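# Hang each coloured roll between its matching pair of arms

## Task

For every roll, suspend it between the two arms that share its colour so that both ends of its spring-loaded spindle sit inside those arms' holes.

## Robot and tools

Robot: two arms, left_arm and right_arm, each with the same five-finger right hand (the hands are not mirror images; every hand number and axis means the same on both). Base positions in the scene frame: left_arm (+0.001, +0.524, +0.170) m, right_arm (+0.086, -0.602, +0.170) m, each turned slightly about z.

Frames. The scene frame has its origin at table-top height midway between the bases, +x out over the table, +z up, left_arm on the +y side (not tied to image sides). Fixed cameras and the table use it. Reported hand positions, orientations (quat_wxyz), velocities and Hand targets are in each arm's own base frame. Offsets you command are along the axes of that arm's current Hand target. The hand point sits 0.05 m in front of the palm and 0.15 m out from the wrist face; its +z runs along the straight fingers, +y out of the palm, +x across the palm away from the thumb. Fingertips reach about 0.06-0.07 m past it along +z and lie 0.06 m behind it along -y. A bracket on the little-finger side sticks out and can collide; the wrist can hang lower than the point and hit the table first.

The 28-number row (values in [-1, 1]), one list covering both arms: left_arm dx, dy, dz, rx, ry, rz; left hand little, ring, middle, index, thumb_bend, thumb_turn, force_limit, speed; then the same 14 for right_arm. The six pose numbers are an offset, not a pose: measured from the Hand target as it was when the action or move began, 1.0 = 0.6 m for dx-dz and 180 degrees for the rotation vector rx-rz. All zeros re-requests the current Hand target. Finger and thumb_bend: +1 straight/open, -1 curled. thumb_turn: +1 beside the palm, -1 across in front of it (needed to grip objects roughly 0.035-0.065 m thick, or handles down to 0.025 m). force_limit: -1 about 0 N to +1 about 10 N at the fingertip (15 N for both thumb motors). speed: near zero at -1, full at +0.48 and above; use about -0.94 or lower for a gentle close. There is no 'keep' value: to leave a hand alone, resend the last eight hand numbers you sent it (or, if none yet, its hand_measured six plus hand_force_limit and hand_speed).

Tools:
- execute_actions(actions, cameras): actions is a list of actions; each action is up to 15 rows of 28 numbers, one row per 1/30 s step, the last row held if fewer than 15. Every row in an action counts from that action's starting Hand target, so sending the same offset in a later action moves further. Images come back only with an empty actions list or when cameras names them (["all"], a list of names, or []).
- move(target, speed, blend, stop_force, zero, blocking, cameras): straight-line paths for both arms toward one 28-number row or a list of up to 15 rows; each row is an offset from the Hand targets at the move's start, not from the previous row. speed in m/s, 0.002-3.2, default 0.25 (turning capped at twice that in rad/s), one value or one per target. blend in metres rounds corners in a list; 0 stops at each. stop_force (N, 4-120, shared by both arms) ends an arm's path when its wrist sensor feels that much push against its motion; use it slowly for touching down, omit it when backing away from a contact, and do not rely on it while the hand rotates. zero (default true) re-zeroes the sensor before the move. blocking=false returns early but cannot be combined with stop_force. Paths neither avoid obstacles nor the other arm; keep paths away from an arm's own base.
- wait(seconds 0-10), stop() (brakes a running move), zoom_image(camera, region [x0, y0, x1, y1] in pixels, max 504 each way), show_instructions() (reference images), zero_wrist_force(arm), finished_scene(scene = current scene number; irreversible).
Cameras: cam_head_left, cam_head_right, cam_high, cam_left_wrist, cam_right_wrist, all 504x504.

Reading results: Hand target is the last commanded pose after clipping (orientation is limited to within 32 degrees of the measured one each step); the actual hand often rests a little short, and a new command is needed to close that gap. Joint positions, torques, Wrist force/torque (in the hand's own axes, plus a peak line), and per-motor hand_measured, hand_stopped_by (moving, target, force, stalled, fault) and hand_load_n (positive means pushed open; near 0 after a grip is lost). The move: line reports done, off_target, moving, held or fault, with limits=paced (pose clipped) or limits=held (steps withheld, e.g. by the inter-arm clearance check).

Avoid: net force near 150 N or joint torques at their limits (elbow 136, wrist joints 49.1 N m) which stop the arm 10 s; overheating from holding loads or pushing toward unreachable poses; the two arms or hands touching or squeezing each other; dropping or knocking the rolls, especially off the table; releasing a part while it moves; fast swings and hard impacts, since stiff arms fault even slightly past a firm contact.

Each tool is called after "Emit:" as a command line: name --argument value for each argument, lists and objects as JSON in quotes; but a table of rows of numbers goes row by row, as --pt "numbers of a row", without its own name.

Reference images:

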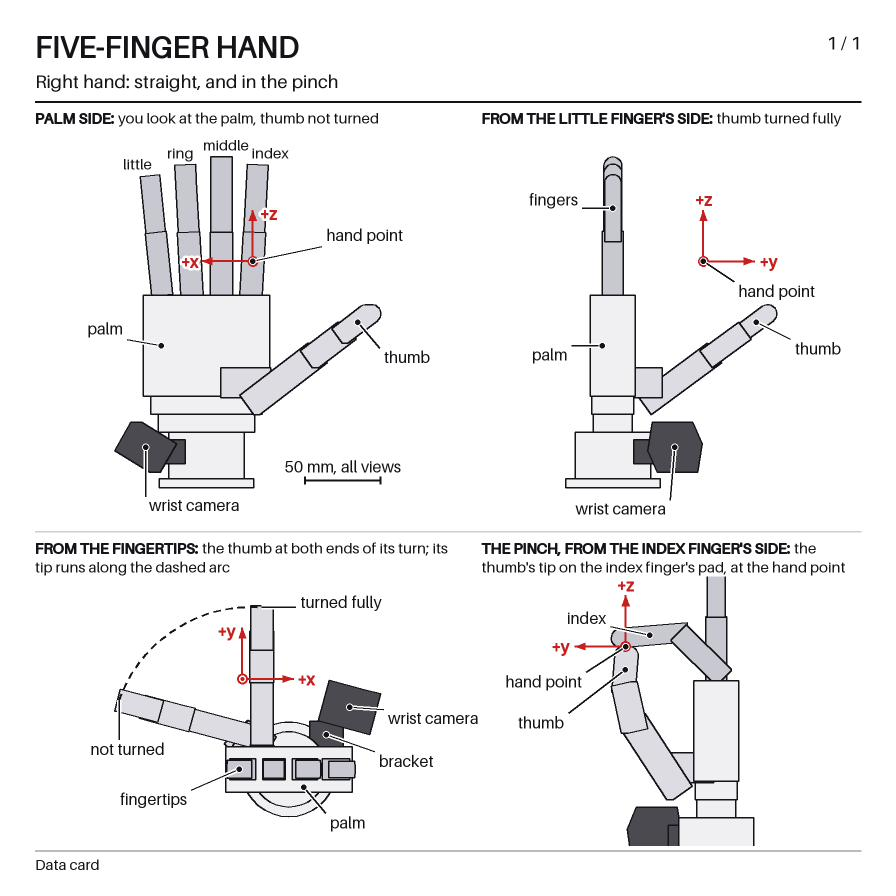

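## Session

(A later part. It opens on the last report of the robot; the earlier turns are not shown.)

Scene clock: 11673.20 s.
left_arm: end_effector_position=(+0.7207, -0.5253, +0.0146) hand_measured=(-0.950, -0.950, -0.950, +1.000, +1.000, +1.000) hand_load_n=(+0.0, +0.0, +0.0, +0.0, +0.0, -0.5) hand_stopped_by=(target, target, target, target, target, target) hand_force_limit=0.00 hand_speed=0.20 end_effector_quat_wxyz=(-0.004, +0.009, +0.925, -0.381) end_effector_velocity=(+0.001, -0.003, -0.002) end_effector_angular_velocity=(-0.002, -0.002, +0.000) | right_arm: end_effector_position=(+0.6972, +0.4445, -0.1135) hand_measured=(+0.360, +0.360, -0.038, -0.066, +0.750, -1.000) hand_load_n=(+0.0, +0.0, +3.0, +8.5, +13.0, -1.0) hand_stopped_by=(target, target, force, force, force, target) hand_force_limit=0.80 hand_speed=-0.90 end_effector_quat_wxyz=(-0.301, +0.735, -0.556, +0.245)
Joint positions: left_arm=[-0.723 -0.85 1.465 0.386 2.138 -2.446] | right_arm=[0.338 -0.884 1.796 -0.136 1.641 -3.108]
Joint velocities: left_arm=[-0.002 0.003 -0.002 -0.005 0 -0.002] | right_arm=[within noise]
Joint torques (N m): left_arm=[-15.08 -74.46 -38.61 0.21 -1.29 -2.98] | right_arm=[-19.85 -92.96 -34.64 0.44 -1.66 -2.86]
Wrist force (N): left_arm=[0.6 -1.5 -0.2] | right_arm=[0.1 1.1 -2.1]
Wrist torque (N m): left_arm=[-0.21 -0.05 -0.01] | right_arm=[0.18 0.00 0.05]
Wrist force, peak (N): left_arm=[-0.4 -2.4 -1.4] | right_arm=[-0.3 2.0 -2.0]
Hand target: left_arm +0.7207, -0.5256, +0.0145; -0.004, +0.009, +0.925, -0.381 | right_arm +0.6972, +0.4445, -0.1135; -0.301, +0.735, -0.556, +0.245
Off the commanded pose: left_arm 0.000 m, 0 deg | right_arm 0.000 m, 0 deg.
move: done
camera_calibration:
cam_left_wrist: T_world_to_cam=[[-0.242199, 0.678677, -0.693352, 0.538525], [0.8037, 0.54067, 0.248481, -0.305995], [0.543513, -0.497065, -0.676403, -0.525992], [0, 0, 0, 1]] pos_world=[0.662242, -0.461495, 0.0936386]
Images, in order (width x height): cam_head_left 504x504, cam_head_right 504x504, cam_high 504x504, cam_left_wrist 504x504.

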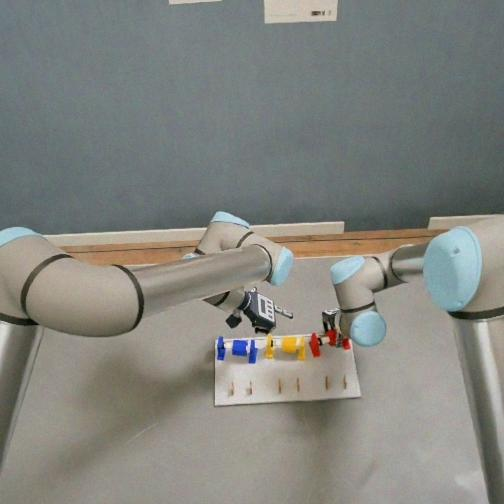

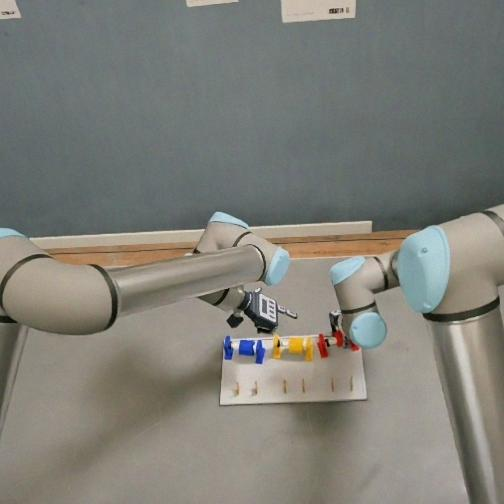

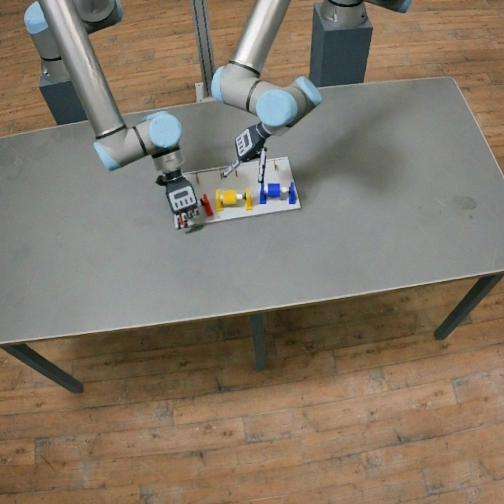

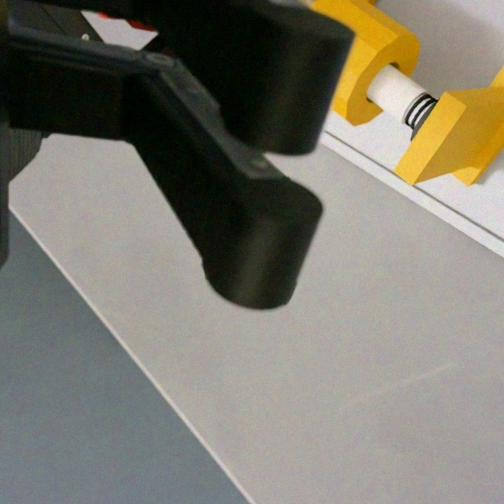

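Emit:
move --pt "0 0 0 0 0 0 -0.95 -0.95 -0.95 1 1 1 0 0.2 0.00165 -0.00376 0.00391 -0.00056 0.01589 0.01553 0.36 0.36 -0.33 -0.33 -0.03 -1 0.8 -0.9" --speed 0.015 --cameras '["cam_high","cam_head_left","cam_head_right"]'

Emit:
zoom_image --camera "cam_high" --region '[192, 190, 214, 212]'

Emit:
zoom_image --camera "cam_head_left" --region '[308, 328, 338, 350]'

Scene clock: 11694.57 s.
left_arm: end_effector_position=(+0.7207, -0.5256, +0.0145) hand_measured=(-0.950, -0.950, -0.950, +1.000, +1.000, +1.000) hand_load_n=(+0.0, +0.0, +0.0, +0.0, +0.0, -0.5) hand_stopped_by=(target, target, target, target, target, target) hand_force_limit=0.00 hand_speed=0.20 end_effector_quat_wxyz=(-0.004, +0.009, +0.925, -0.381) | right_arm: end_effector_position=(+0.7006, +0.4444, -0.1135) hand_measured=(+0.360, +0.360, -0.038, -0.066, +0.750, -1.000) hand_load_n=(+0.0, +0.0, +2.5, +6.5, +14.5, -3.5) hand_stopped_by=(target, target, force, force, force, target) hand_force_limit=0.80 hand_speed=-0.90 end_effector_quat_wxyz=(-0.292, +0.715, -0.582, +0.256)
Joint positions: left_arm=[-0.723 -0.85 1.464 0.385 2.138 -2.446] | right_arm=[0.352 -0.877 1.784 -0.125 1.701 -3.049]
Joint torques (N m): left_arm=[-16.11 -72.59 -38 -0.3 -2.23 -2.44] | right_arm=[11.76 -80.78 -36.73 1.33 0.4 0.28]
Wrist force (N): left_arm=[0.4 -1.5 -0.3] | right_arm=[1.0 3.8 -4.6]
Wrist torque (N m): left_arm=[-0.22 -0.02 0.02] | right_arm=[0.17 -0.02 -0.10]
Wrist force, peak (N): left_arm=[0.4 -2.2 -0.2] | right_arm=[1.0 4.0 -4.8]
Hand target: left_arm +0.7207, -0.5256, +0.0145; -0.004, +0.009, +0.925, -0.381 | right_arm +0.7006, +0.4444, -0.1135; -0.292, +0.715, -0.581, +0.255
Off the commanded pose: left_arm 0.000 m, 0 deg | right_arm 0.000 m, 0 deg.
move: done
Images, in order (width x height): cam_head_left 504x504, cam_head_right 504x504, cam_high 504x504.

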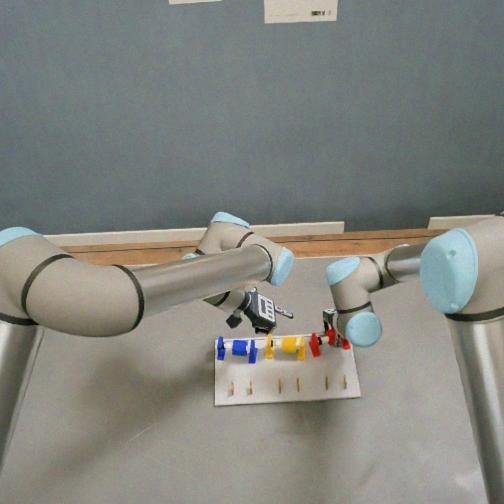

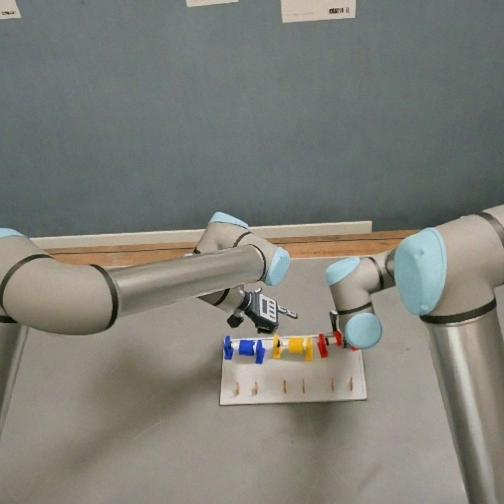

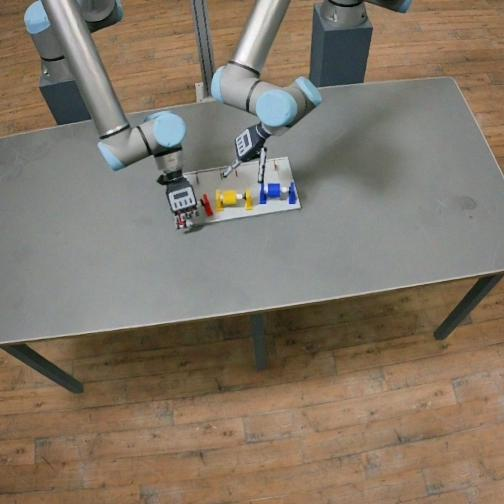

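Scaled by 22.909 from the camera's 504x504 image, which has a finer 720x720 frame.

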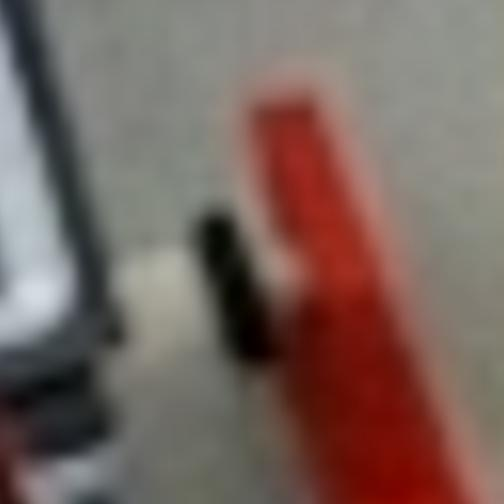

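Scaled by 16.800 from the camera's 504x504 image, which has a finer 720x720 frame.

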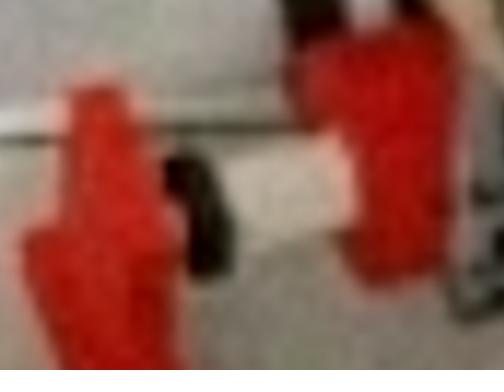

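Emit:
move --pt "-0.00555 -0.00225 0.23583 0 0 0 -0.95 -0.95 -0.95 1 1 1 0 0.2 0 0 0 0 0 0 0.36 0.36 -0.33 -0.33 -0.03 -1 0.8 -0.9" --speed 0.06

Emit:
move --pt "0 0.03522 0.03547 0 0 0 -0.95 -0.95 -0.95 1 1 1 0 0.2 0 0 0 0 0 0 0.36 0.36 -0.33 -0.33 -0.03 -1 0.8 -0.9" --speed 0.01 --stop_force 4 --cameras '["cam_high","cam_head_left"]'

Emit:
zoom_image --camera "cam_high" --region '[192, 190, 214, 212]'

Emit:
zoom_image --camera "cam_head_left" --region '[308, 328, 338, 350]'

Scene clock: 11712.97 s.
left_arm: end_effector_position=(+0.7218, -0.6134, -0.0722) hand_measured=(-0.950, -0.950, -0.950, +1.000, +1.000, +1.000) hand_load_n=(+0.0, +0.0, +0.0, +0.0, -0.5, -0.5) hand_stopped_by=(target, target, target, target, target, target) hand_force_limit=0.00 hand_speed=0.20 end_effector_quat_wxyz=(-0.004, +0.009, +0.925, -0.381) | right_arm: end_effector_position=(+0.7006, +0.4444, -0.1135) hand_measured=(+0.360, +0.360, -0.038, -0.066, +0.750, -1.000) hand_load_n=(+0.0, +0.0, +3.0, +6.0, +14.5, -3.0) hand_stopped_by=(target, target, force, force, force, target) hand_force_limit=0.80 hand_speed=-0.90 end_effector_quat_wxyz=(-0.292, +0.715, -0.581, +0.255)
Joint positions: left_arm=[-0.802 -0.708 1.369 0.299 2.094 -2.523] | right_arm=[0.352 -0.877 1.784 -0.125 1.701 -3.049]
Joint torques (N m): left_arm=[4.62 -103.14 -26.59 3.29 -0.89 -0.86] | right_arm=[-20.79 -92.01 -21.58 -0.91 -2.17 -3.05]
Wrist force (N): left_arm=[0.6 -1.7 -0.8] | right_arm=[0.7 3.4 -4.8]
Wrist torque (N m): left_arm=[-0.20 -0.04 0.11] | right_arm=[0.16 0.00 -0.05]
Wrist force, peak (N): left_arm=[1.5 -1.3 2.8] | right_arm=[0.6 4.0 -5.0]
Hand target: left_arm +0.7218, -0.6133, -0.0722; -0.004, +0.009, +0.925, -0.381 (not the last commanded pose) | right_arm +0.7006, +0.4444, -0.1135; -0.292, +0.715, -0.581, +0.255
Off the commanded pose: left_arm 0.018 m, 0 deg | right_arm 0.000 m, 0 deg.
move: held (left_arm; a check stopped the path); limits=held
pose unreachable (left arm): on one or more control steps of this call, first in action 0 (counted from 0), this arm could not follow its commanded pose, so it was not sent that pose on those steps. It may still have moved: this result reports where it is.
cause: moving toward the commanded pose would bring a part of the arm too close to another arm (a part of this arm just beyond joint 3 (elbow) and a part of the right arm just beyond its joint 4 (wrist 1), at the place that arm is still heading or pushing toward).

Scene clock: 11716.97 s.
left_arm: end_effector_position=(+0.7218, -0.6132, -0.1007) hand_measured=(-0.950, -0.950, -0.950, +1.000, +1.000, +1.000) hand_load_n=(+0.0, +0.0, +0.5, +0.5, +0.0, +0.0) hand_stopped_by=(target, target, target, target, target, target) hand_force_limit=0.00 hand_speed=0.20 end_effector_quat_wxyz=(-0.004, +0.009, +0.925, -0.381) | right_arm: end_effector_position=(+0.7006, +0.4444, -0.1135) hand_measured=(+0.360, +0.360, -0.038, -0.066, +0.750, -1.000) hand_load_n=(+0.0, +0.0, +3.0, +7.5, +14.0, -2.5) hand_stopped_by=(target, target, force, force, force, target) hand_force_limit=0.80 hand_speed=-0.90 end_effector_quat_wxyz=(-0.292, +0.715, -0.581, +0.255)
Joint positions: left_arm=[-0.802 -0.679 1.372 0.267 2.094 -2.523] | right_arm=[0.352 -0.877 1.784 -0.125 1.701 -3.049]
Joint torques (N m): left_arm=[18.09 -107.24 -25.6 5.31 -0.1 1.33] | right_arm=[-21.01 -91.83 -26.73 -0.57 -2 -2.82]
Wrist force (N): left_arm=[-1.5 -3.7 -3.9] | right_arm=[0.7 5.3 -2.1]
Wrist torque (N m): left_arm=[0.17 -0.09 -0.01] | right_arm=[0.28 -0.03 -0.02]
Wrist force, peak (N): left_arm=[-1.9 -4.7 -5.6] | right_arm=[1.1 3.5 -5.2]
Hand target: left_arm +0.7218, -0.6133, -0.1006; -0.004, +0.009, +0.925, -0.381 (not the last commanded pose) | right_arm +0.7006, +0.4444, -0.1135; -0.292, +0.715, -0.581, +0.255
Off the commanded pose: left_arm 0.001 m, 0 deg | right_arm 0.000 m, 0 deg.
move: contact (left_arm)
Images, in order (width x height): cam_head_left 504x504, cam_high 504x504.

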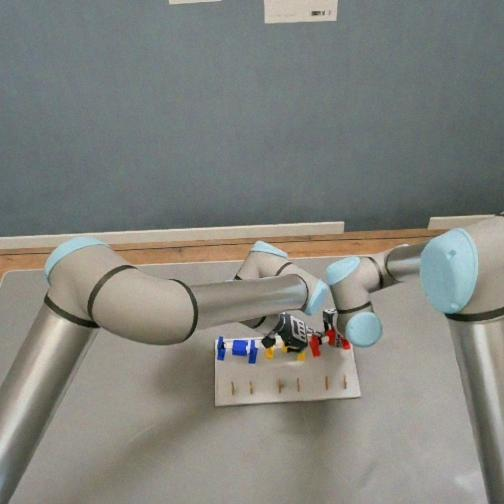

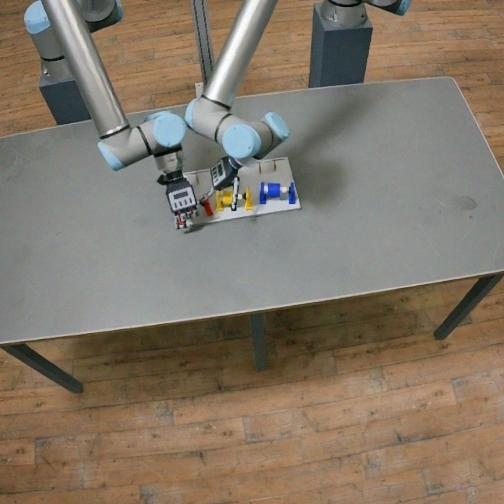

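Scaled by 22.909 from the camera's 504x504 image, which has a finer 720x720 frame.

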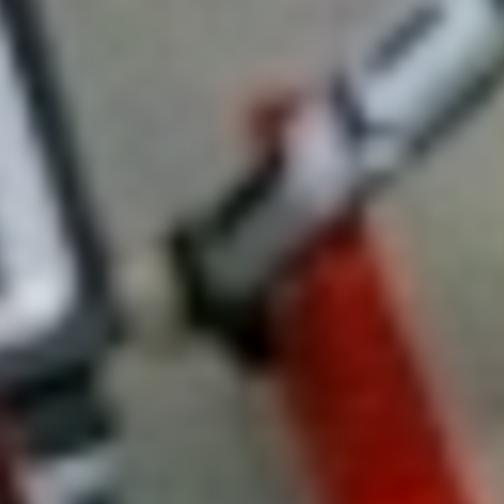

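Scaled by 16.800 from the camera's 504x504 image, which has a finer 720x720 frame.

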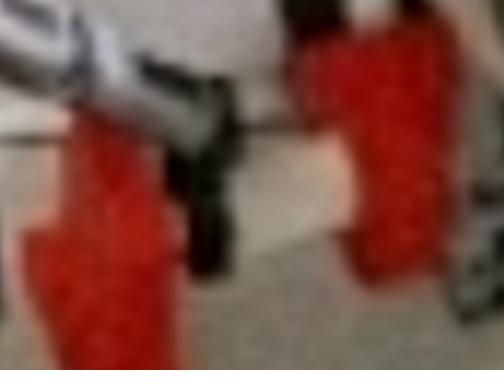

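Emit:
move --pt "0 0.00352 0.00355 0 0 0 -0.95 -0.95 -0.95 1 1 1 0 0.2 0 0 0 0 0 0 0.36 0.36 -0.33 -0.33 -0.03 -1 0.8 -0.9" --speed 0.005 --stop_force 16 --zero false --cameras '["cam_high","cam_head_left"]'

Emit:
zoom_image --camera "cam_high" --region '[192, 190, 214, 212]'

Emit:
zoom_image --camera "cam_head_left" --region '[308, 328, 338, 350]'

Scene clock: 11730.63 s.
left_arm: end_effector_position=(+0.7219, -0.6133, -0.1036) hand_measured=(-0.950, -0.950, -0.950, +1.000, +1.000, +1.000) hand_load_n=(+0.0, +0.0, +0.0, +1.5, +0.0, -0.5) hand_stopped_by=(target, target, target, target, target, target) hand_force_limit=0.00 hand_speed=0.20 end_effector_quat_wxyz=(-0.004, +0.009, +0.925, -0.381) | right_arm: end_effector_position=(+0.7006, +0.4444, -0.1135) hand_measured=(+0.360, +0.360, -0.038, -0.066, +0.750, -1.000) hand_load_n=(+0.0, +0.0, +3.0, +8.0, +14.5, -1.5) hand_stopped_by=(target, target, force, force, force, target) hand_force_limit=0.80 hand_speed=-0.90 end_effector_quat_wxyz=(-0.292, +0.715, -0.581, +0.255)
Joint positions: left_arm=[-0.802 -0.676 1.372 0.264 2.094 -2.523] | right_arm=[0.352 -0.877 1.784 -0.125 1.701 -3.049]
Joint torques (N m): left_arm=[17.74 -64.46 -11.83 6.05 -0.14 0.91] | right_arm=[-15.38 -91.13 -39.2 -0.8 -1.02 -1.83]
Wrist force (N): left_arm=[-3.4 -14.1 -10.1] | right_arm=[-0.9 8.5 1.4]
Wrist torque (N m): left_arm=[1.07 -0.17 -0.14] | right_arm=[0.27 -0.02 0.00]
Wrist force, peak (N): left_arm=[-3.5 -13.8 -10.9] | right_arm=[-1.0 9.2 1.5]
Hand target: left_arm +0.7218, -0.6133, -0.1036; -0.004, +0.009, +0.925, -0.381 | right_arm +0.7006, +0.4444, -0.1135; -0.292, +0.715, -0.581, +0.255
Off the commanded pose: left_arm 0.000 m, 0 deg | right_arm 0.000 m, 0 deg.
move: done
Images, in order (width x height): cam_head_left 504x504, cam_high 504x504.

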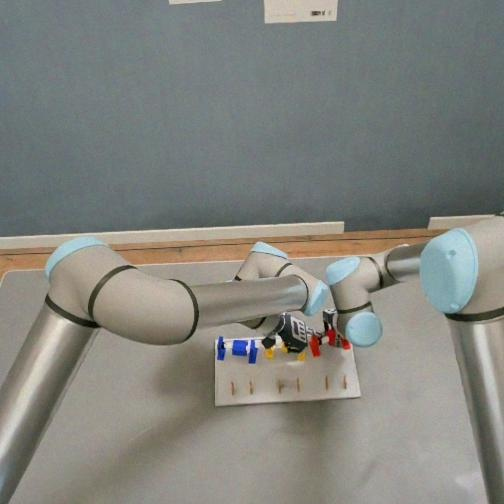

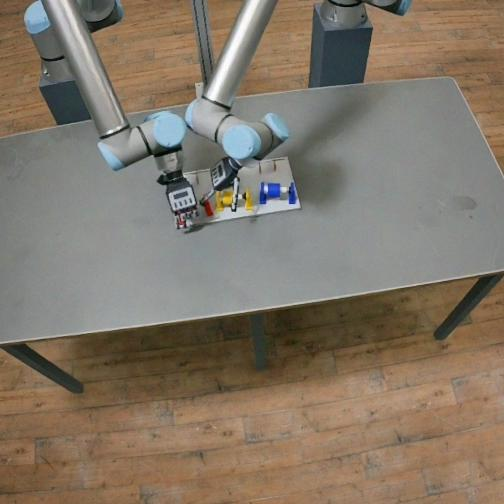

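Scaled by 22.909 from the camera's 504x504 image, which has a finer 720x720 frame.

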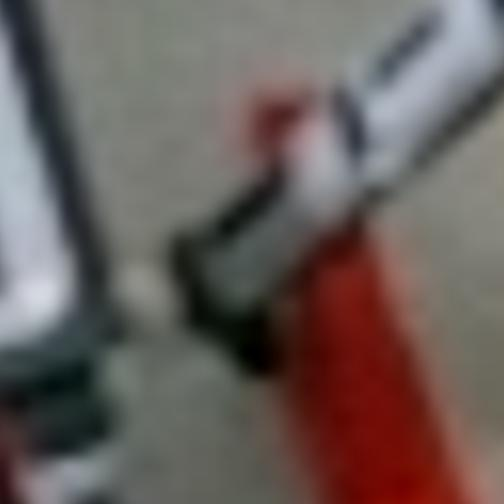

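Scaled by 16.800 from the camera's 504x504 image, which has a finer 720x720 frame.

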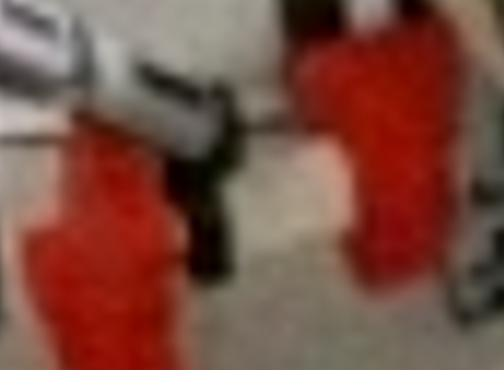

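Emit:
move --pt "0 0 0 0 0 0 -0.95 -0.95 -0.95 1 1 1 0 0.2 0.001 -0.00233 0.00243 -0.00035 0.00992 0.00969 0.36 0.36 -0.33 -0.33 -0.03 -1 0.8 -0.9" --pt "0 0 0 0 0 0 -0.95 -0.95 -0.95 1 1 1 0 0.2 -0.00085 0.00235 -0.00245 0.00035 -0.00992 -0.00969 0.36 0.36 -0.33 -0.33 -0.03 -1 0.8 -0.9" --speed 0.02 --cameras '["cam_high","cam_head_left"]'

Emit:
zoom_image --camera "cam_high" --region '[192, 190, 214, 212]'

Emit:
zoom_image --camera "cam_head_left" --region '[308, 328, 338, 350]'

Scene clock: 11743.40 s.
left_arm: end_effector_position=(+0.7218, -0.6133, -0.1037) hand_measured=(-0.950, -0.950, -0.950, +1.000, +1.000, +1.000) hand_load_n=(+0.0, +0.5, +0.0, +2.0, +0.0, +0.0) hand_stopped_by=(target, target, target, target, target, target) hand_force_limit=0.00 hand_speed=0.20 end_effector_quat_wxyz=(-0.004, +0.009, +0.925, -0.381) | right_arm: end_effector_position=(+0.7013, +0.4442, -0.1135) hand_measured=(+0.360, +0.360, -0.038, -0.066, +0.750, -1.000) hand_load_n=(+0.0, +0.0, +3.0, +6.0, +16.5, -3.5) hand_stopped_by=(target, target, force, force, force, target) hand_force_limit=0.80 hand_speed=-0.90 end_effector_quat_wxyz=(-0.290, +0.711, -0.587, +0.258)
Joint positions: left_arm=[-0.802 -0.676 1.372 0.264 2.094 -2.523] | right_arm=[0.355 -0.876 1.781 -0.122 1.714 -3.036]
Joint torques (N m): left_arm=[10.32 -67.34 -12.36 6.75 -0.8 -0.5] | right_arm=[15.1 -85.1 -42.25 0.69 2.61 3.07]
Wrist force (N): left_arm=[-3.5 -13.3 -8.4] | right_arm=[0.7 8.2 -3.8]
Wrist torque (N m): left_arm=[0.95 -0.07 -0.14] | right_arm=[0.28 0.02 -0.09]
Wrist force, peak (N): left_arm=[-3.3 -14.3 -11.3] | right_arm=[-0.5 9.0 -3.0]
Hand target: left_arm +0.7218, -0.6133, -0.1036; -0.004, +0.009, +0.925, -0.381 | right_arm +0.7013, +0.4442, -0.1135; -0.290, +0.711, -0.587, +0.258 (not the last commanded pose)
Off the commanded pose: left_arm 0.000 m, 0 deg | right_arm 0.003 m, 3 deg.
move: held (right_arm; a check stopped the path); path passed 0 of 2 targets; limits=held
pose unreachable (right arm): on one or more control steps of this call, first in action 0 (counted from 0), this arm could not follow its commanded pose, so it was not sent that pose on those steps. It may still have moved: this result reports where it is.
cause: moving toward the commanded pose would bring a part of the arm too close to another arm (a part of this arm just beyond joint 4 (wrist 1) and a part of the left arm just beyond its joint 3 (elbow), along the way the arms are being sent, or toward where that arm still pushes).
Images, in order (width x height): cam_head_left 504x504, cam_high 504x504.

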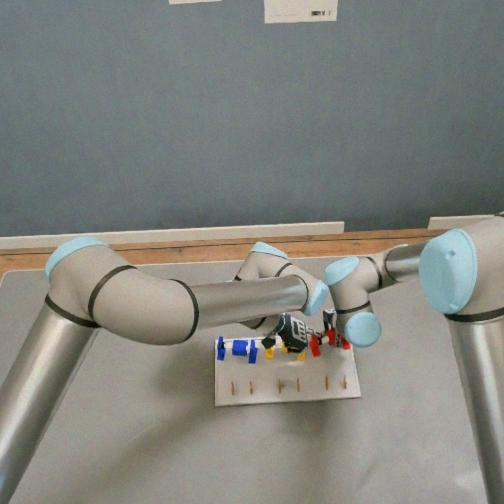

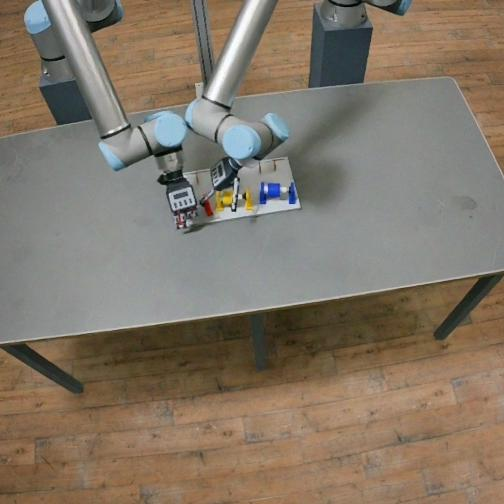

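Scaled by 22.909 from the camera's 504x504 image, which has a finer 720x720 frame.

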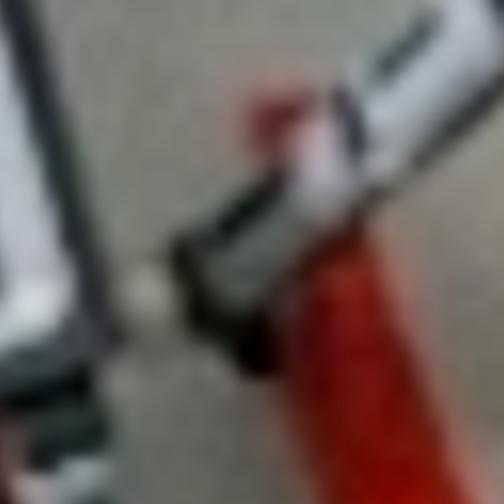

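Scaled by 16.800 from the camera's 504x504 image, which has a finer 720x720 frame.

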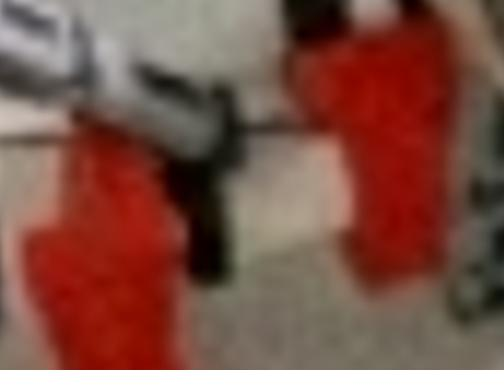

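Emit:
move --pt "0 0.00117 0.00118 0 0 0 -0.95 -0.95 -0.95 1 1 1 0 0.2 -0.0009 0.00283 -0.00293 0.00044 -0.01192 -0.01167 0.36 0.36 -0.33 -0.33 -0.03 -1 0.8 -0.9" --speed 0.02 --cameras '["cam_high","cam_head_left"]'

Emit:
zoom_image --camera "cam_high" --region '[192, 190, 214, 212]'

Emit:
zoom_image --camera "cam_head_left" --region '[308, 328, 338, 350]'

Scene clock: 11753.63 s.
left_arm: end_effector_position=(+0.7218, -0.6133, -0.1046) hand_measured=(-0.950, -0.950, -0.950, +1.000, +1.000, +1.000) hand_load_n=(+0.0, +0.0, +0.0, +3.0, +0.0, +0.0) hand_stopped_by=(target, target, target, target, target, target) hand_force_limit=0.00 hand_speed=0.20 end_effector_quat_wxyz=(-0.004, +0.009, +0.925, -0.381) | right_arm: end_effector_position=(+0.6988, +0.4443, -0.1135) hand_measured=(+0.360, +0.360, -0.038, -0.066, +0.750, -1.000) hand_load_n=(+0.0, +0.0, +4.5, +10.0, +13.5, -1.0) hand_stopped_by=(target, target, force, force, force, target) hand_force_limit=0.80 hand_speed=-0.90 end_effector_quat_wxyz=(-0.297, +0.726, -0.568, +0.250)
Joint positions: left_arm=[-0.802 -0.675 1.372 0.262 2.094 -2.523] | right_arm=[0.344 -0.881 1.79 -0.131 1.669 -3.081]
Joint torques (N m): left_arm=[2.06 -56.22 -9.4 3.93 -1.21 -2.74] | right_arm=[-7.69 -92.63 -21.21 1.36 2.41 3.4]
Wrist force (N): left_arm=[-2.6 -23.2 -12.6] | right_arm=[-0.7 0.4 0.2]
Wrist torque (N m): left_arm=[1.69 -0.07 -0.10] | right_arm=[0.20 0.09 0.20]
Wrist force, peak (N): left_arm=[-2.6 -23.2 -12.6] | right_arm=[1.4 8.1 -4.2]
Hand target: left_arm +0.7218, -0.6133, -0.1046; -0.004, +0.009, +0.925, -0.381 | right_arm +0.6988, +0.4443, -0.1135; -0.297, +0.726, -0.568, +0.250
Off the commanded pose: left_arm 0.000 m, 0 deg | right_arm 0.000 m, 0 deg.
move: done
Images, in order (width x height): cam_head_left 504x504, cam_high 504x504.

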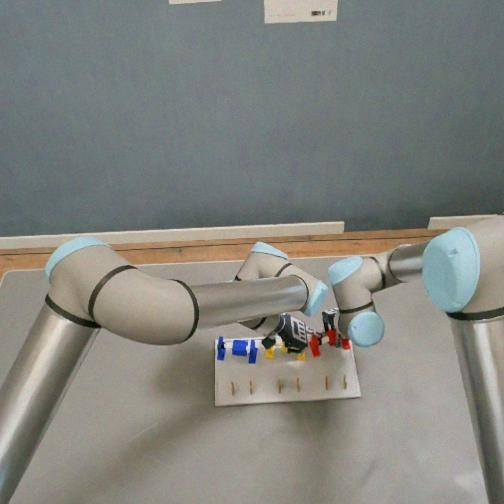

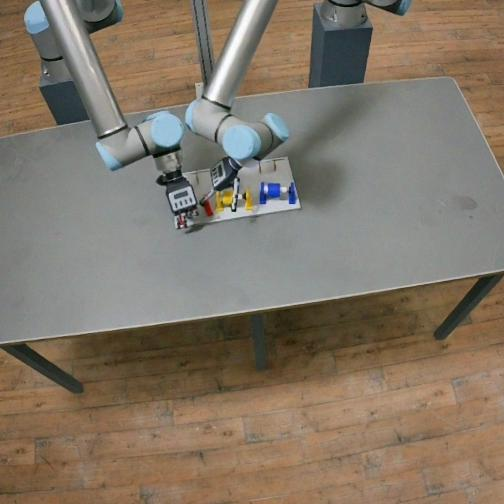

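Scaled by 22.909 from the camera's 504x504 image, which has a finer 720x720 frame.

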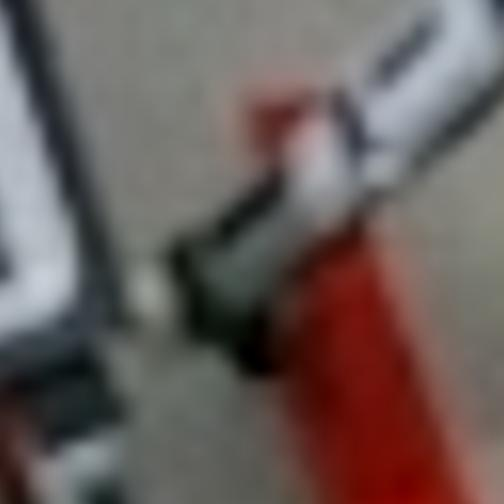

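Scaled by 16.800 from the camera's 504x504 image, which has a finer 720x720 frame.

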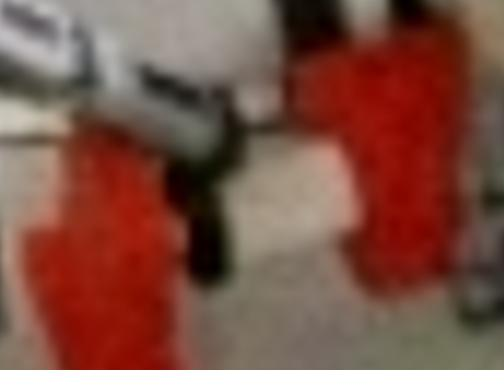

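Emit:
move --pt "0 -0.01761 -0.01774 0 0 0 -0.95 -0.95 -0.95 1 1 1 0 0.2 -0.00049 0.00143 -0.00148 0.00021 -0.00595 -0.00582 0.36 0.36 -0.33 -0.33 -0.03 -1 0.8 -0.9" --pt "-0.00175 -0.03297 -0.00249 0 0 0 -0.95 -0.95 -0.95 1 1 1 0 0.2 -0.00049 0.00143 -0.00148 0.00021 -0.00595 -0.00582 0.36 0.36 -0.33 -0.33 -0.03 -1 0.8 -0.9" --speed 0.03 --cameras '["cam_high","cam_head_left"]'

Emit:
zoom_image --camera "cam_high" --region '[192, 190, 214, 212]'

Emit:
zoom_image --camera "cam_head_left" --region '[308, 328, 338, 350]'

Scene clock: 11780.97 s.
left_arm: end_effector_position=(+0.7225, -0.6241, -0.0896) hand_measured=(-0.950, -0.950, -0.950, +1.000, +1.000, +1.000) hand_load_n=(+0.0, +0.0, +0.0, +0.0, +0.0, -0.5) hand_stopped_by=(target, target, target, target, target, target) hand_force_limit=0.00 hand_speed=0.20 end_effector_quat_wxyz=(-0.004, +0.009, +0.925, -0.381) | right_arm: end_effector_position=(+0.6976, +0.4443, -0.1135) hand_measured=(+0.360, +0.360, -0.038, -0.066, +0.750, -1.000) hand_load_n=(+0.0, +0.0, +5.0, +11.0, +12.5, +1.0) hand_stopped_by=(target, target, force, force, force, target) hand_force_limit=0.80 hand_speed=-0.90 end_effector_quat_wxyz=(-0.300, +0.733, -0.558, +0.246)
Joint positions: left_arm=[-0.811 -0.682 1.354 0.285 2.089 -2.531] | right_arm=[0.339 -0.883 1.795 -0.135 1.646 -3.103]
Joint torques (N m): left_arm=[-6.52 -90.71 -27.49 4.14 -1.41 -1.38] | right_arm=[12.1 -84.92 -30.7 4.11 3.94 4.23]
Wrist force (N): left_arm=[-0.8 -3.9 -0.1] | right_arm=[-1.4 -0.6 1.9]
Wrist torque (N m): left_arm=[-0.59 0.15 -0.05] | right_arm=[0.24 0.03 0.16]
Wrist force, peak (N): left_arm=[-3.1 -23.9 -12.6] | right_arm=[-0.2 -1.3 2.7]
Hand target: left_arm +0.7225, -0.6240, -0.0896; -0.004, +0.009, +0.925, -0.381 (not the last commanded pose) | right_arm +0.6976, +0.4443, -0.1135; -0.300, +0.733, -0.558, +0.246
Off the commanded pose: left_arm 0.002 m, 0 deg | right_arm 0.000 m, 0 deg.
move: held (left_arm; a check stopped the path); limits=held
pose unreachable (left arm): on one or more control steps of this call, first in action 0 (counted from 0), this arm could not follow its commanded pose, so it was not sent that pose on those steps. It may still have moved: this result reports where it is.
cause: moving toward the commanded pose would bring a part of the arm too close to another arm (a part of this arm just beyond joint 3 (elbow) and a part of the right arm just beyond its joint 4 (wrist 1), along the way the arms are being sent, or toward where that arm still pushes).
Images, in order (width x height): cam_head_left 504x504, cam_high 504x504.

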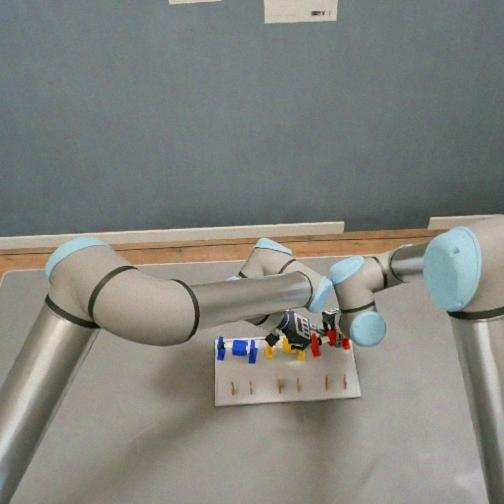

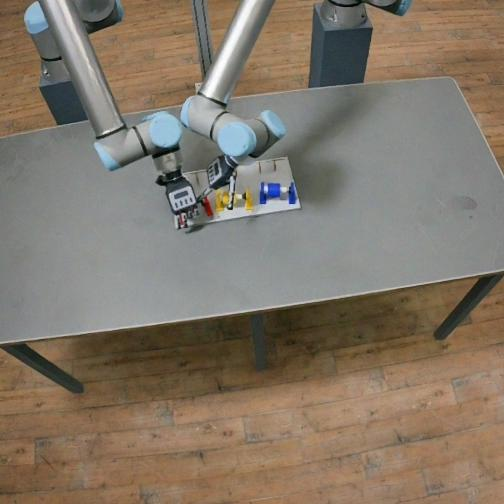

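Scaled by 22.909 from the camera's 504x504 image, which has a finer 720x720 frame.

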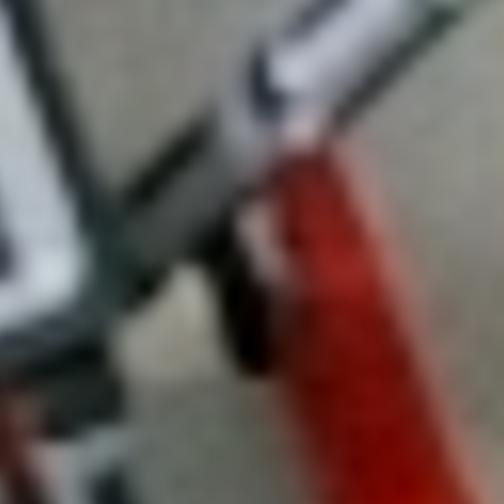

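Scaled by 16.800 from the camera's 504x504 image, which has a finer 720x720 frame.

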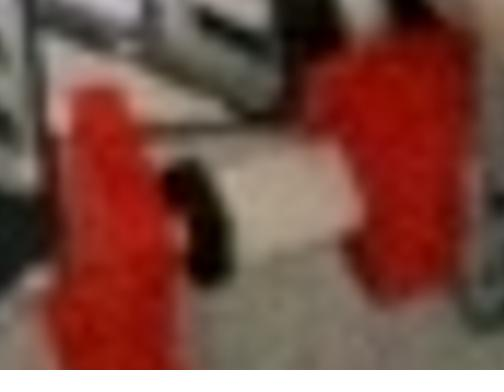

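Emit:
move --pt "0 0 0 0 0 0 -0.95 -0.95 -0.95 1 1 1 0 0.2 -0.00129 0.00383 -0.00397 0.00057 -0.01587 -0.01553 0.36 0.36 -0.33 -0.33 -0.03 -1 0.8 -0.9" --speed 0.015 --cameras '["cam_high","cam_head_left"]'

Emit:
zoom_image --camera "cam_high" --region '[192, 190, 214, 212]'

Emit:
zoom_image --camera "cam_head_left" --region '[308, 328, 338, 350]'

Scene clock: 11793.93 s.
left_arm: end_effector_position=(+0.7225, -0.6240, -0.0896) hand_measured=(-0.950, -0.950, -0.950, +1.000, +1.000, +1.000) hand_load_n=(+0.0, +0.0, +0.5, -0.5, +0.0, +0.0) hand_stopped_by=(target, target, target, target, target, target) hand_force_limit=0.00 hand_speed=0.20 end_effector_quat_wxyz=(-0.004, +0.009, +0.925, -0.381) | right_arm: end_effector_position=(+0.6942, +0.4442, -0.1135) hand_measured=(+0.360, +0.360, -0.038, -0.066, +0.750, -1.000) hand_load_n=(+0.0, +0.0, +5.5, +13.0, +11.0, +2.5) hand_stopped_by=(target, target, force, force, force, target) hand_force_limit=0.80 hand_speed=-0.90 end_effector_quat_wxyz=(-0.309, +0.752, -0.532, +0.235)
Joint positions: left_arm=[-0.811 -0.682 1.354 0.285 2.089 -2.531] | right_arm=[0.325 -0.888 1.805 -0.143 1.586 -3.162]
Joint torques (N m): left_arm=[24.15 -108.72 -20.08 0.72 0.07 2.04] | right_arm=[-10.63 -92.66 -14.53 2.64 1.61 0.76]
Wrist force (N): left_arm=[-0.7 -3.9 -0.1] | right_arm=[-2.0 -3.4 3.6]
Wrist torque (N m): left_arm=[-0.58 0.14 -0.04] | right_arm=[0.27 0.05 0.36]
Wrist force, peak (N): left_arm=[-1.3 -4.0 -0.8] | right_arm=[-0.9 -3.9 4.7]
Hand target: left_arm +0.7225, -0.6240, -0.0896; -0.004, +0.009, +0.925, -0.381 | right_arm +0.6942, +0.4442, -0.1135; -0.309, +0.752, -0.533, +0.236
Off the commanded pose: left_arm 0.000 m, 0 deg | right_arm 0.000 m, 0 deg.
move: done
Images, in order (width x height): cam_head_left 504x504, cam_high 504x504.

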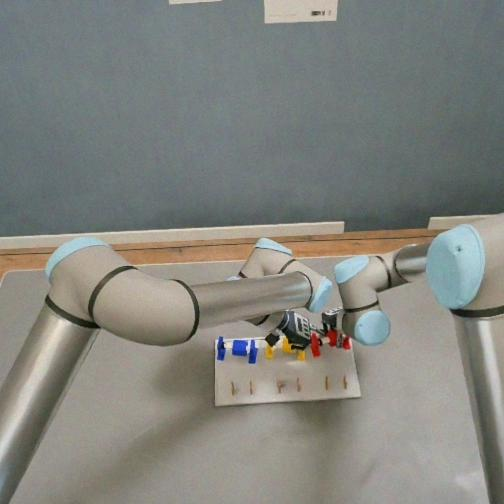

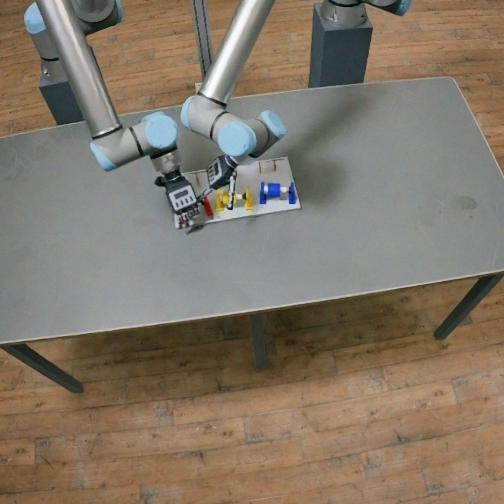

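Scaled by 22.909 from the camera's 504x504 image, which has a finer 720x720 frame.

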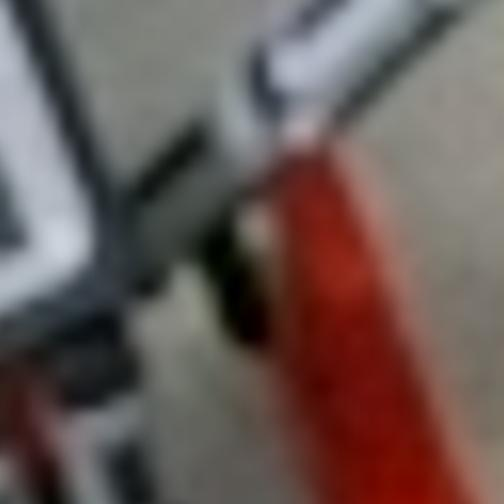

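Scaled by 16.800 from the camera's 504x504 image, which has a finer 720x720 frame.

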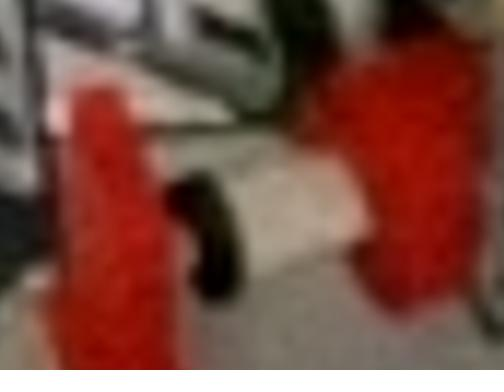

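Emit:
move --pt "0 -0.01 -0.06 0 0 0 -0.95 -0.95 -0.95 1 1 1 0 0.2 0 0 0 0 0 0 0.36 0.36 -0.33 -0.33 -0.03 -1 0.8 -0.9" --pt "0 -0.02 -0.22 0 0 0 -0.95 -0.95 -0.95 1 1 1 0 0.2 0 0 0 0 0 0 0.36 0.36 -0.33 -0.33 -0.03 -1 0.8 -0.9" --speed 0.1 --blend '[0.01, 0]'

Scene clock: 11827.33 s.
left_arm: end_effector_position=(+0.7242, -0.5392, +0.0126) hand_measured=(-0.950, -0.950, -0.950, +1.000, +1.000, +1.000) hand_load_n=(+0.0, +0.0, +0.0, +0.0, +0.0, +0.0) hand_stopped_by=(target, target, target, target, target, target) hand_force_limit=0.00 hand_speed=0.20 end_effector_quat_wxyz=(-0.004, +0.009, +0.925, -0.381) end_effector_velocity=(+0.000, -0.004, -0.002) end_effector_angular_velocity=(-0.002, +0.000, +0.000) | right_arm: end_effector_position=(+0.6942, +0.4442, -0.1135) hand_measured=(+0.360, +0.360, -0.038, -0.066, +0.750, -1.000) hand_load_n=(+0.0, -0.5, +5.5, +13.5, +11.0, +2.5) hand_stopped_by=(target, target, force, force, force, target) hand_force_limit=0.80 hand_speed=-0.90 end_effector_quat_wxyz=(-0.309, +0.752, -0.533, +0.236)
Joint positions: left_arm=[-0.733 -0.836 1.441 0.39 2.133 -2.456] | right_arm=[0.325 -0.888 1.805 -0.143 1.586 -3.162]
Joint velocities: left_arm=[-0.003 0.003 -0.003 -0.005 0 -0.004] | right_arm=[within noise]
Joint torques (N m): left_arm=[-16.74 -79.92 -39.52 0.35 -1.89 -2.47] | right_arm=[20.13 -83.06 -30.97 4.76 3.93 3.67]
Wrist force (N): left_arm=[-0.8 -4.0 -0.3] | right_arm=[-1.3 -3.3 3.7]
Wrist torque (N m): left_arm=[-0.59 0.17 -0.15] | right_arm=[0.26 -0.01 0.34]
Wrist force, peak (N): left_arm=[-0.5 -4.3 -1.3] | right_arm=[-1.6 -3.8 4.0]
Hand target: left_arm +0.7242, -0.5395, +0.0125; -0.004, +0.009, +0.925, -0.381 | right_arm +0.6942, +0.4442, -0.1135; -0.309, +0.752, -0.533, +0.236
Off the commanded pose: left_arm 0.000 m, 0 deg | right_arm 0.000 m, 0 deg.
move: done

Emit:
move --pt "0 0 0 0 0 0 -0.95 -0.95 -0.95 1 1 1 0 0.2 0.00406 -0.00831 0.00867 -0.00128 0.03582 0.03496 0.36 0.36 -0.33 -0.33 -0.03 -1 0.8 -0.9" --speed 0.02 --cameras '["cam_high","cam_head_left"]'

Emit:
zoom_image --camera "cam_high" --region '[192, 190, 214, 212]'

Emit:
zoom_image --camera "cam_head_left" --region '[308, 328, 338, 350]'

Scene clock: 11841.23 s.
left_arm: end_effector_position=(+0.7242, -0.5395, +0.0125) hand_measured=(-0.950, -0.950, -0.950, +1.000, +1.000, +1.000) hand_load_n=(+0.5, +0.0, +0.0, +0.0, +0.0, -0.5) hand_stopped_by=(target, target, target, target, target, target) hand_force_limit=0.00 hand_speed=0.20 end_effector_quat_wxyz=(-0.004, +0.009, +0.925, -0.381) | right_arm: end_effector_position=(+0.7018, +0.4443, -0.1135) hand_measured=(+0.360, +0.360, -0.038, -0.066, +0.750, -1.000) hand_load_n=(+0.0, +0.0, +4.5, +9.0, +14.0, -1.0) hand_stopped_by=(target, target, force, force, force, target) hand_force_limit=0.80 hand_speed=-0.90 end_effector_quat_wxyz=(-0.289, +0.708, -0.590, +0.259)
Joint positions: left_arm=[-0.734 -0.835 1.44 0.389 2.132 -2.456] | right_arm=[0.357 -0.875 1.779 -0.12 1.722 -3.028]
Joint torques (N m): left_arm=[-18 -75.88 -38.28 -0.15 -2.19 -2.92] | right_arm=[9.24 -80.43 -29.07 2.59 -0.74 -2.5]
Wrist force (N): left_arm=[-1.4 -4.1 -0.3] | right_arm=[0.0 0.1 -2.5]
Wrist torque (N m): left_arm=[-0.60 0.26 -0.16] | right_arm=[0.23 -0.01 -0.05]
Wrist force, peak (N): left_arm=[-0.8 -4.5 -0.1] | right_arm=[1.3 4.5 -5.0]
Hand target: left_arm +0.7242, -0.5395, +0.0125; -0.004, +0.009, +0.925, -0.381 | right_arm +0.7018, +0.4443, -0.1135; -0.289, +0.708, -0.590, +0.259
Off the commanded pose: left_arm 0.000 m, 0 deg | right_arm 0.000 m, 0 deg.
move: done
Images, in order (width x height): cam_head_left 504x504, cam_high 504x504.

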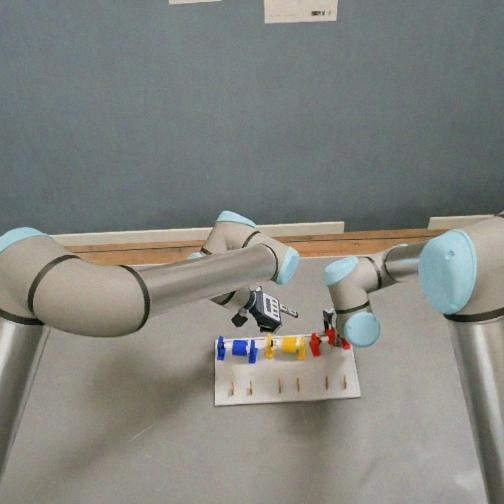

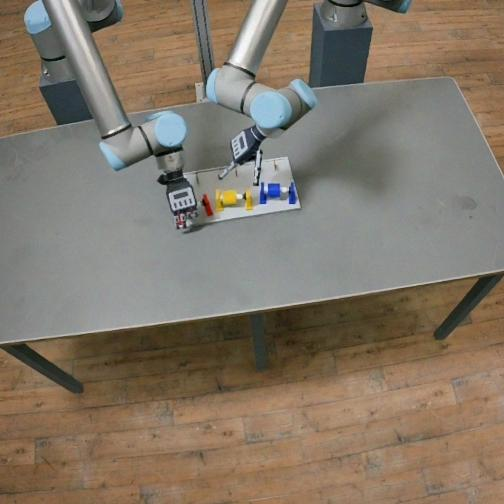

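Scaled by 22.909 from the camera's 504x504 image, which has a finer 720x720 frame.

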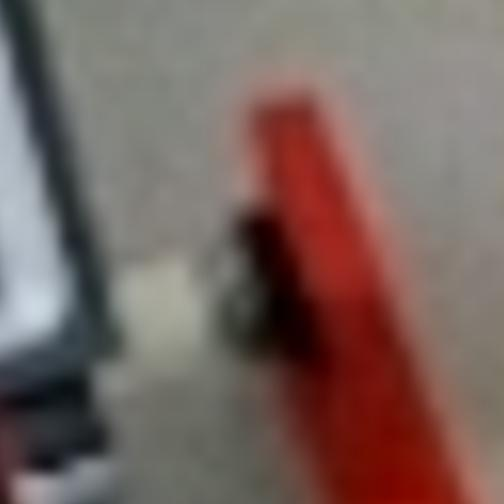

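Scaled by 16.800 from the camera's 504x504 image, which has a finer 720x720 frame.

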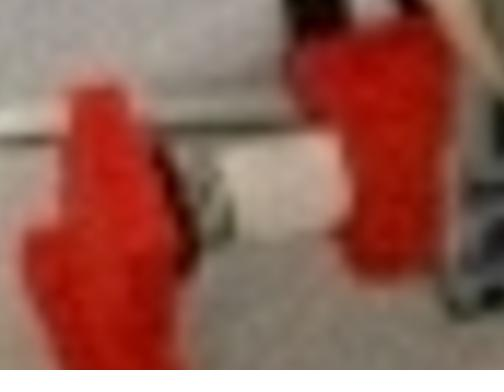

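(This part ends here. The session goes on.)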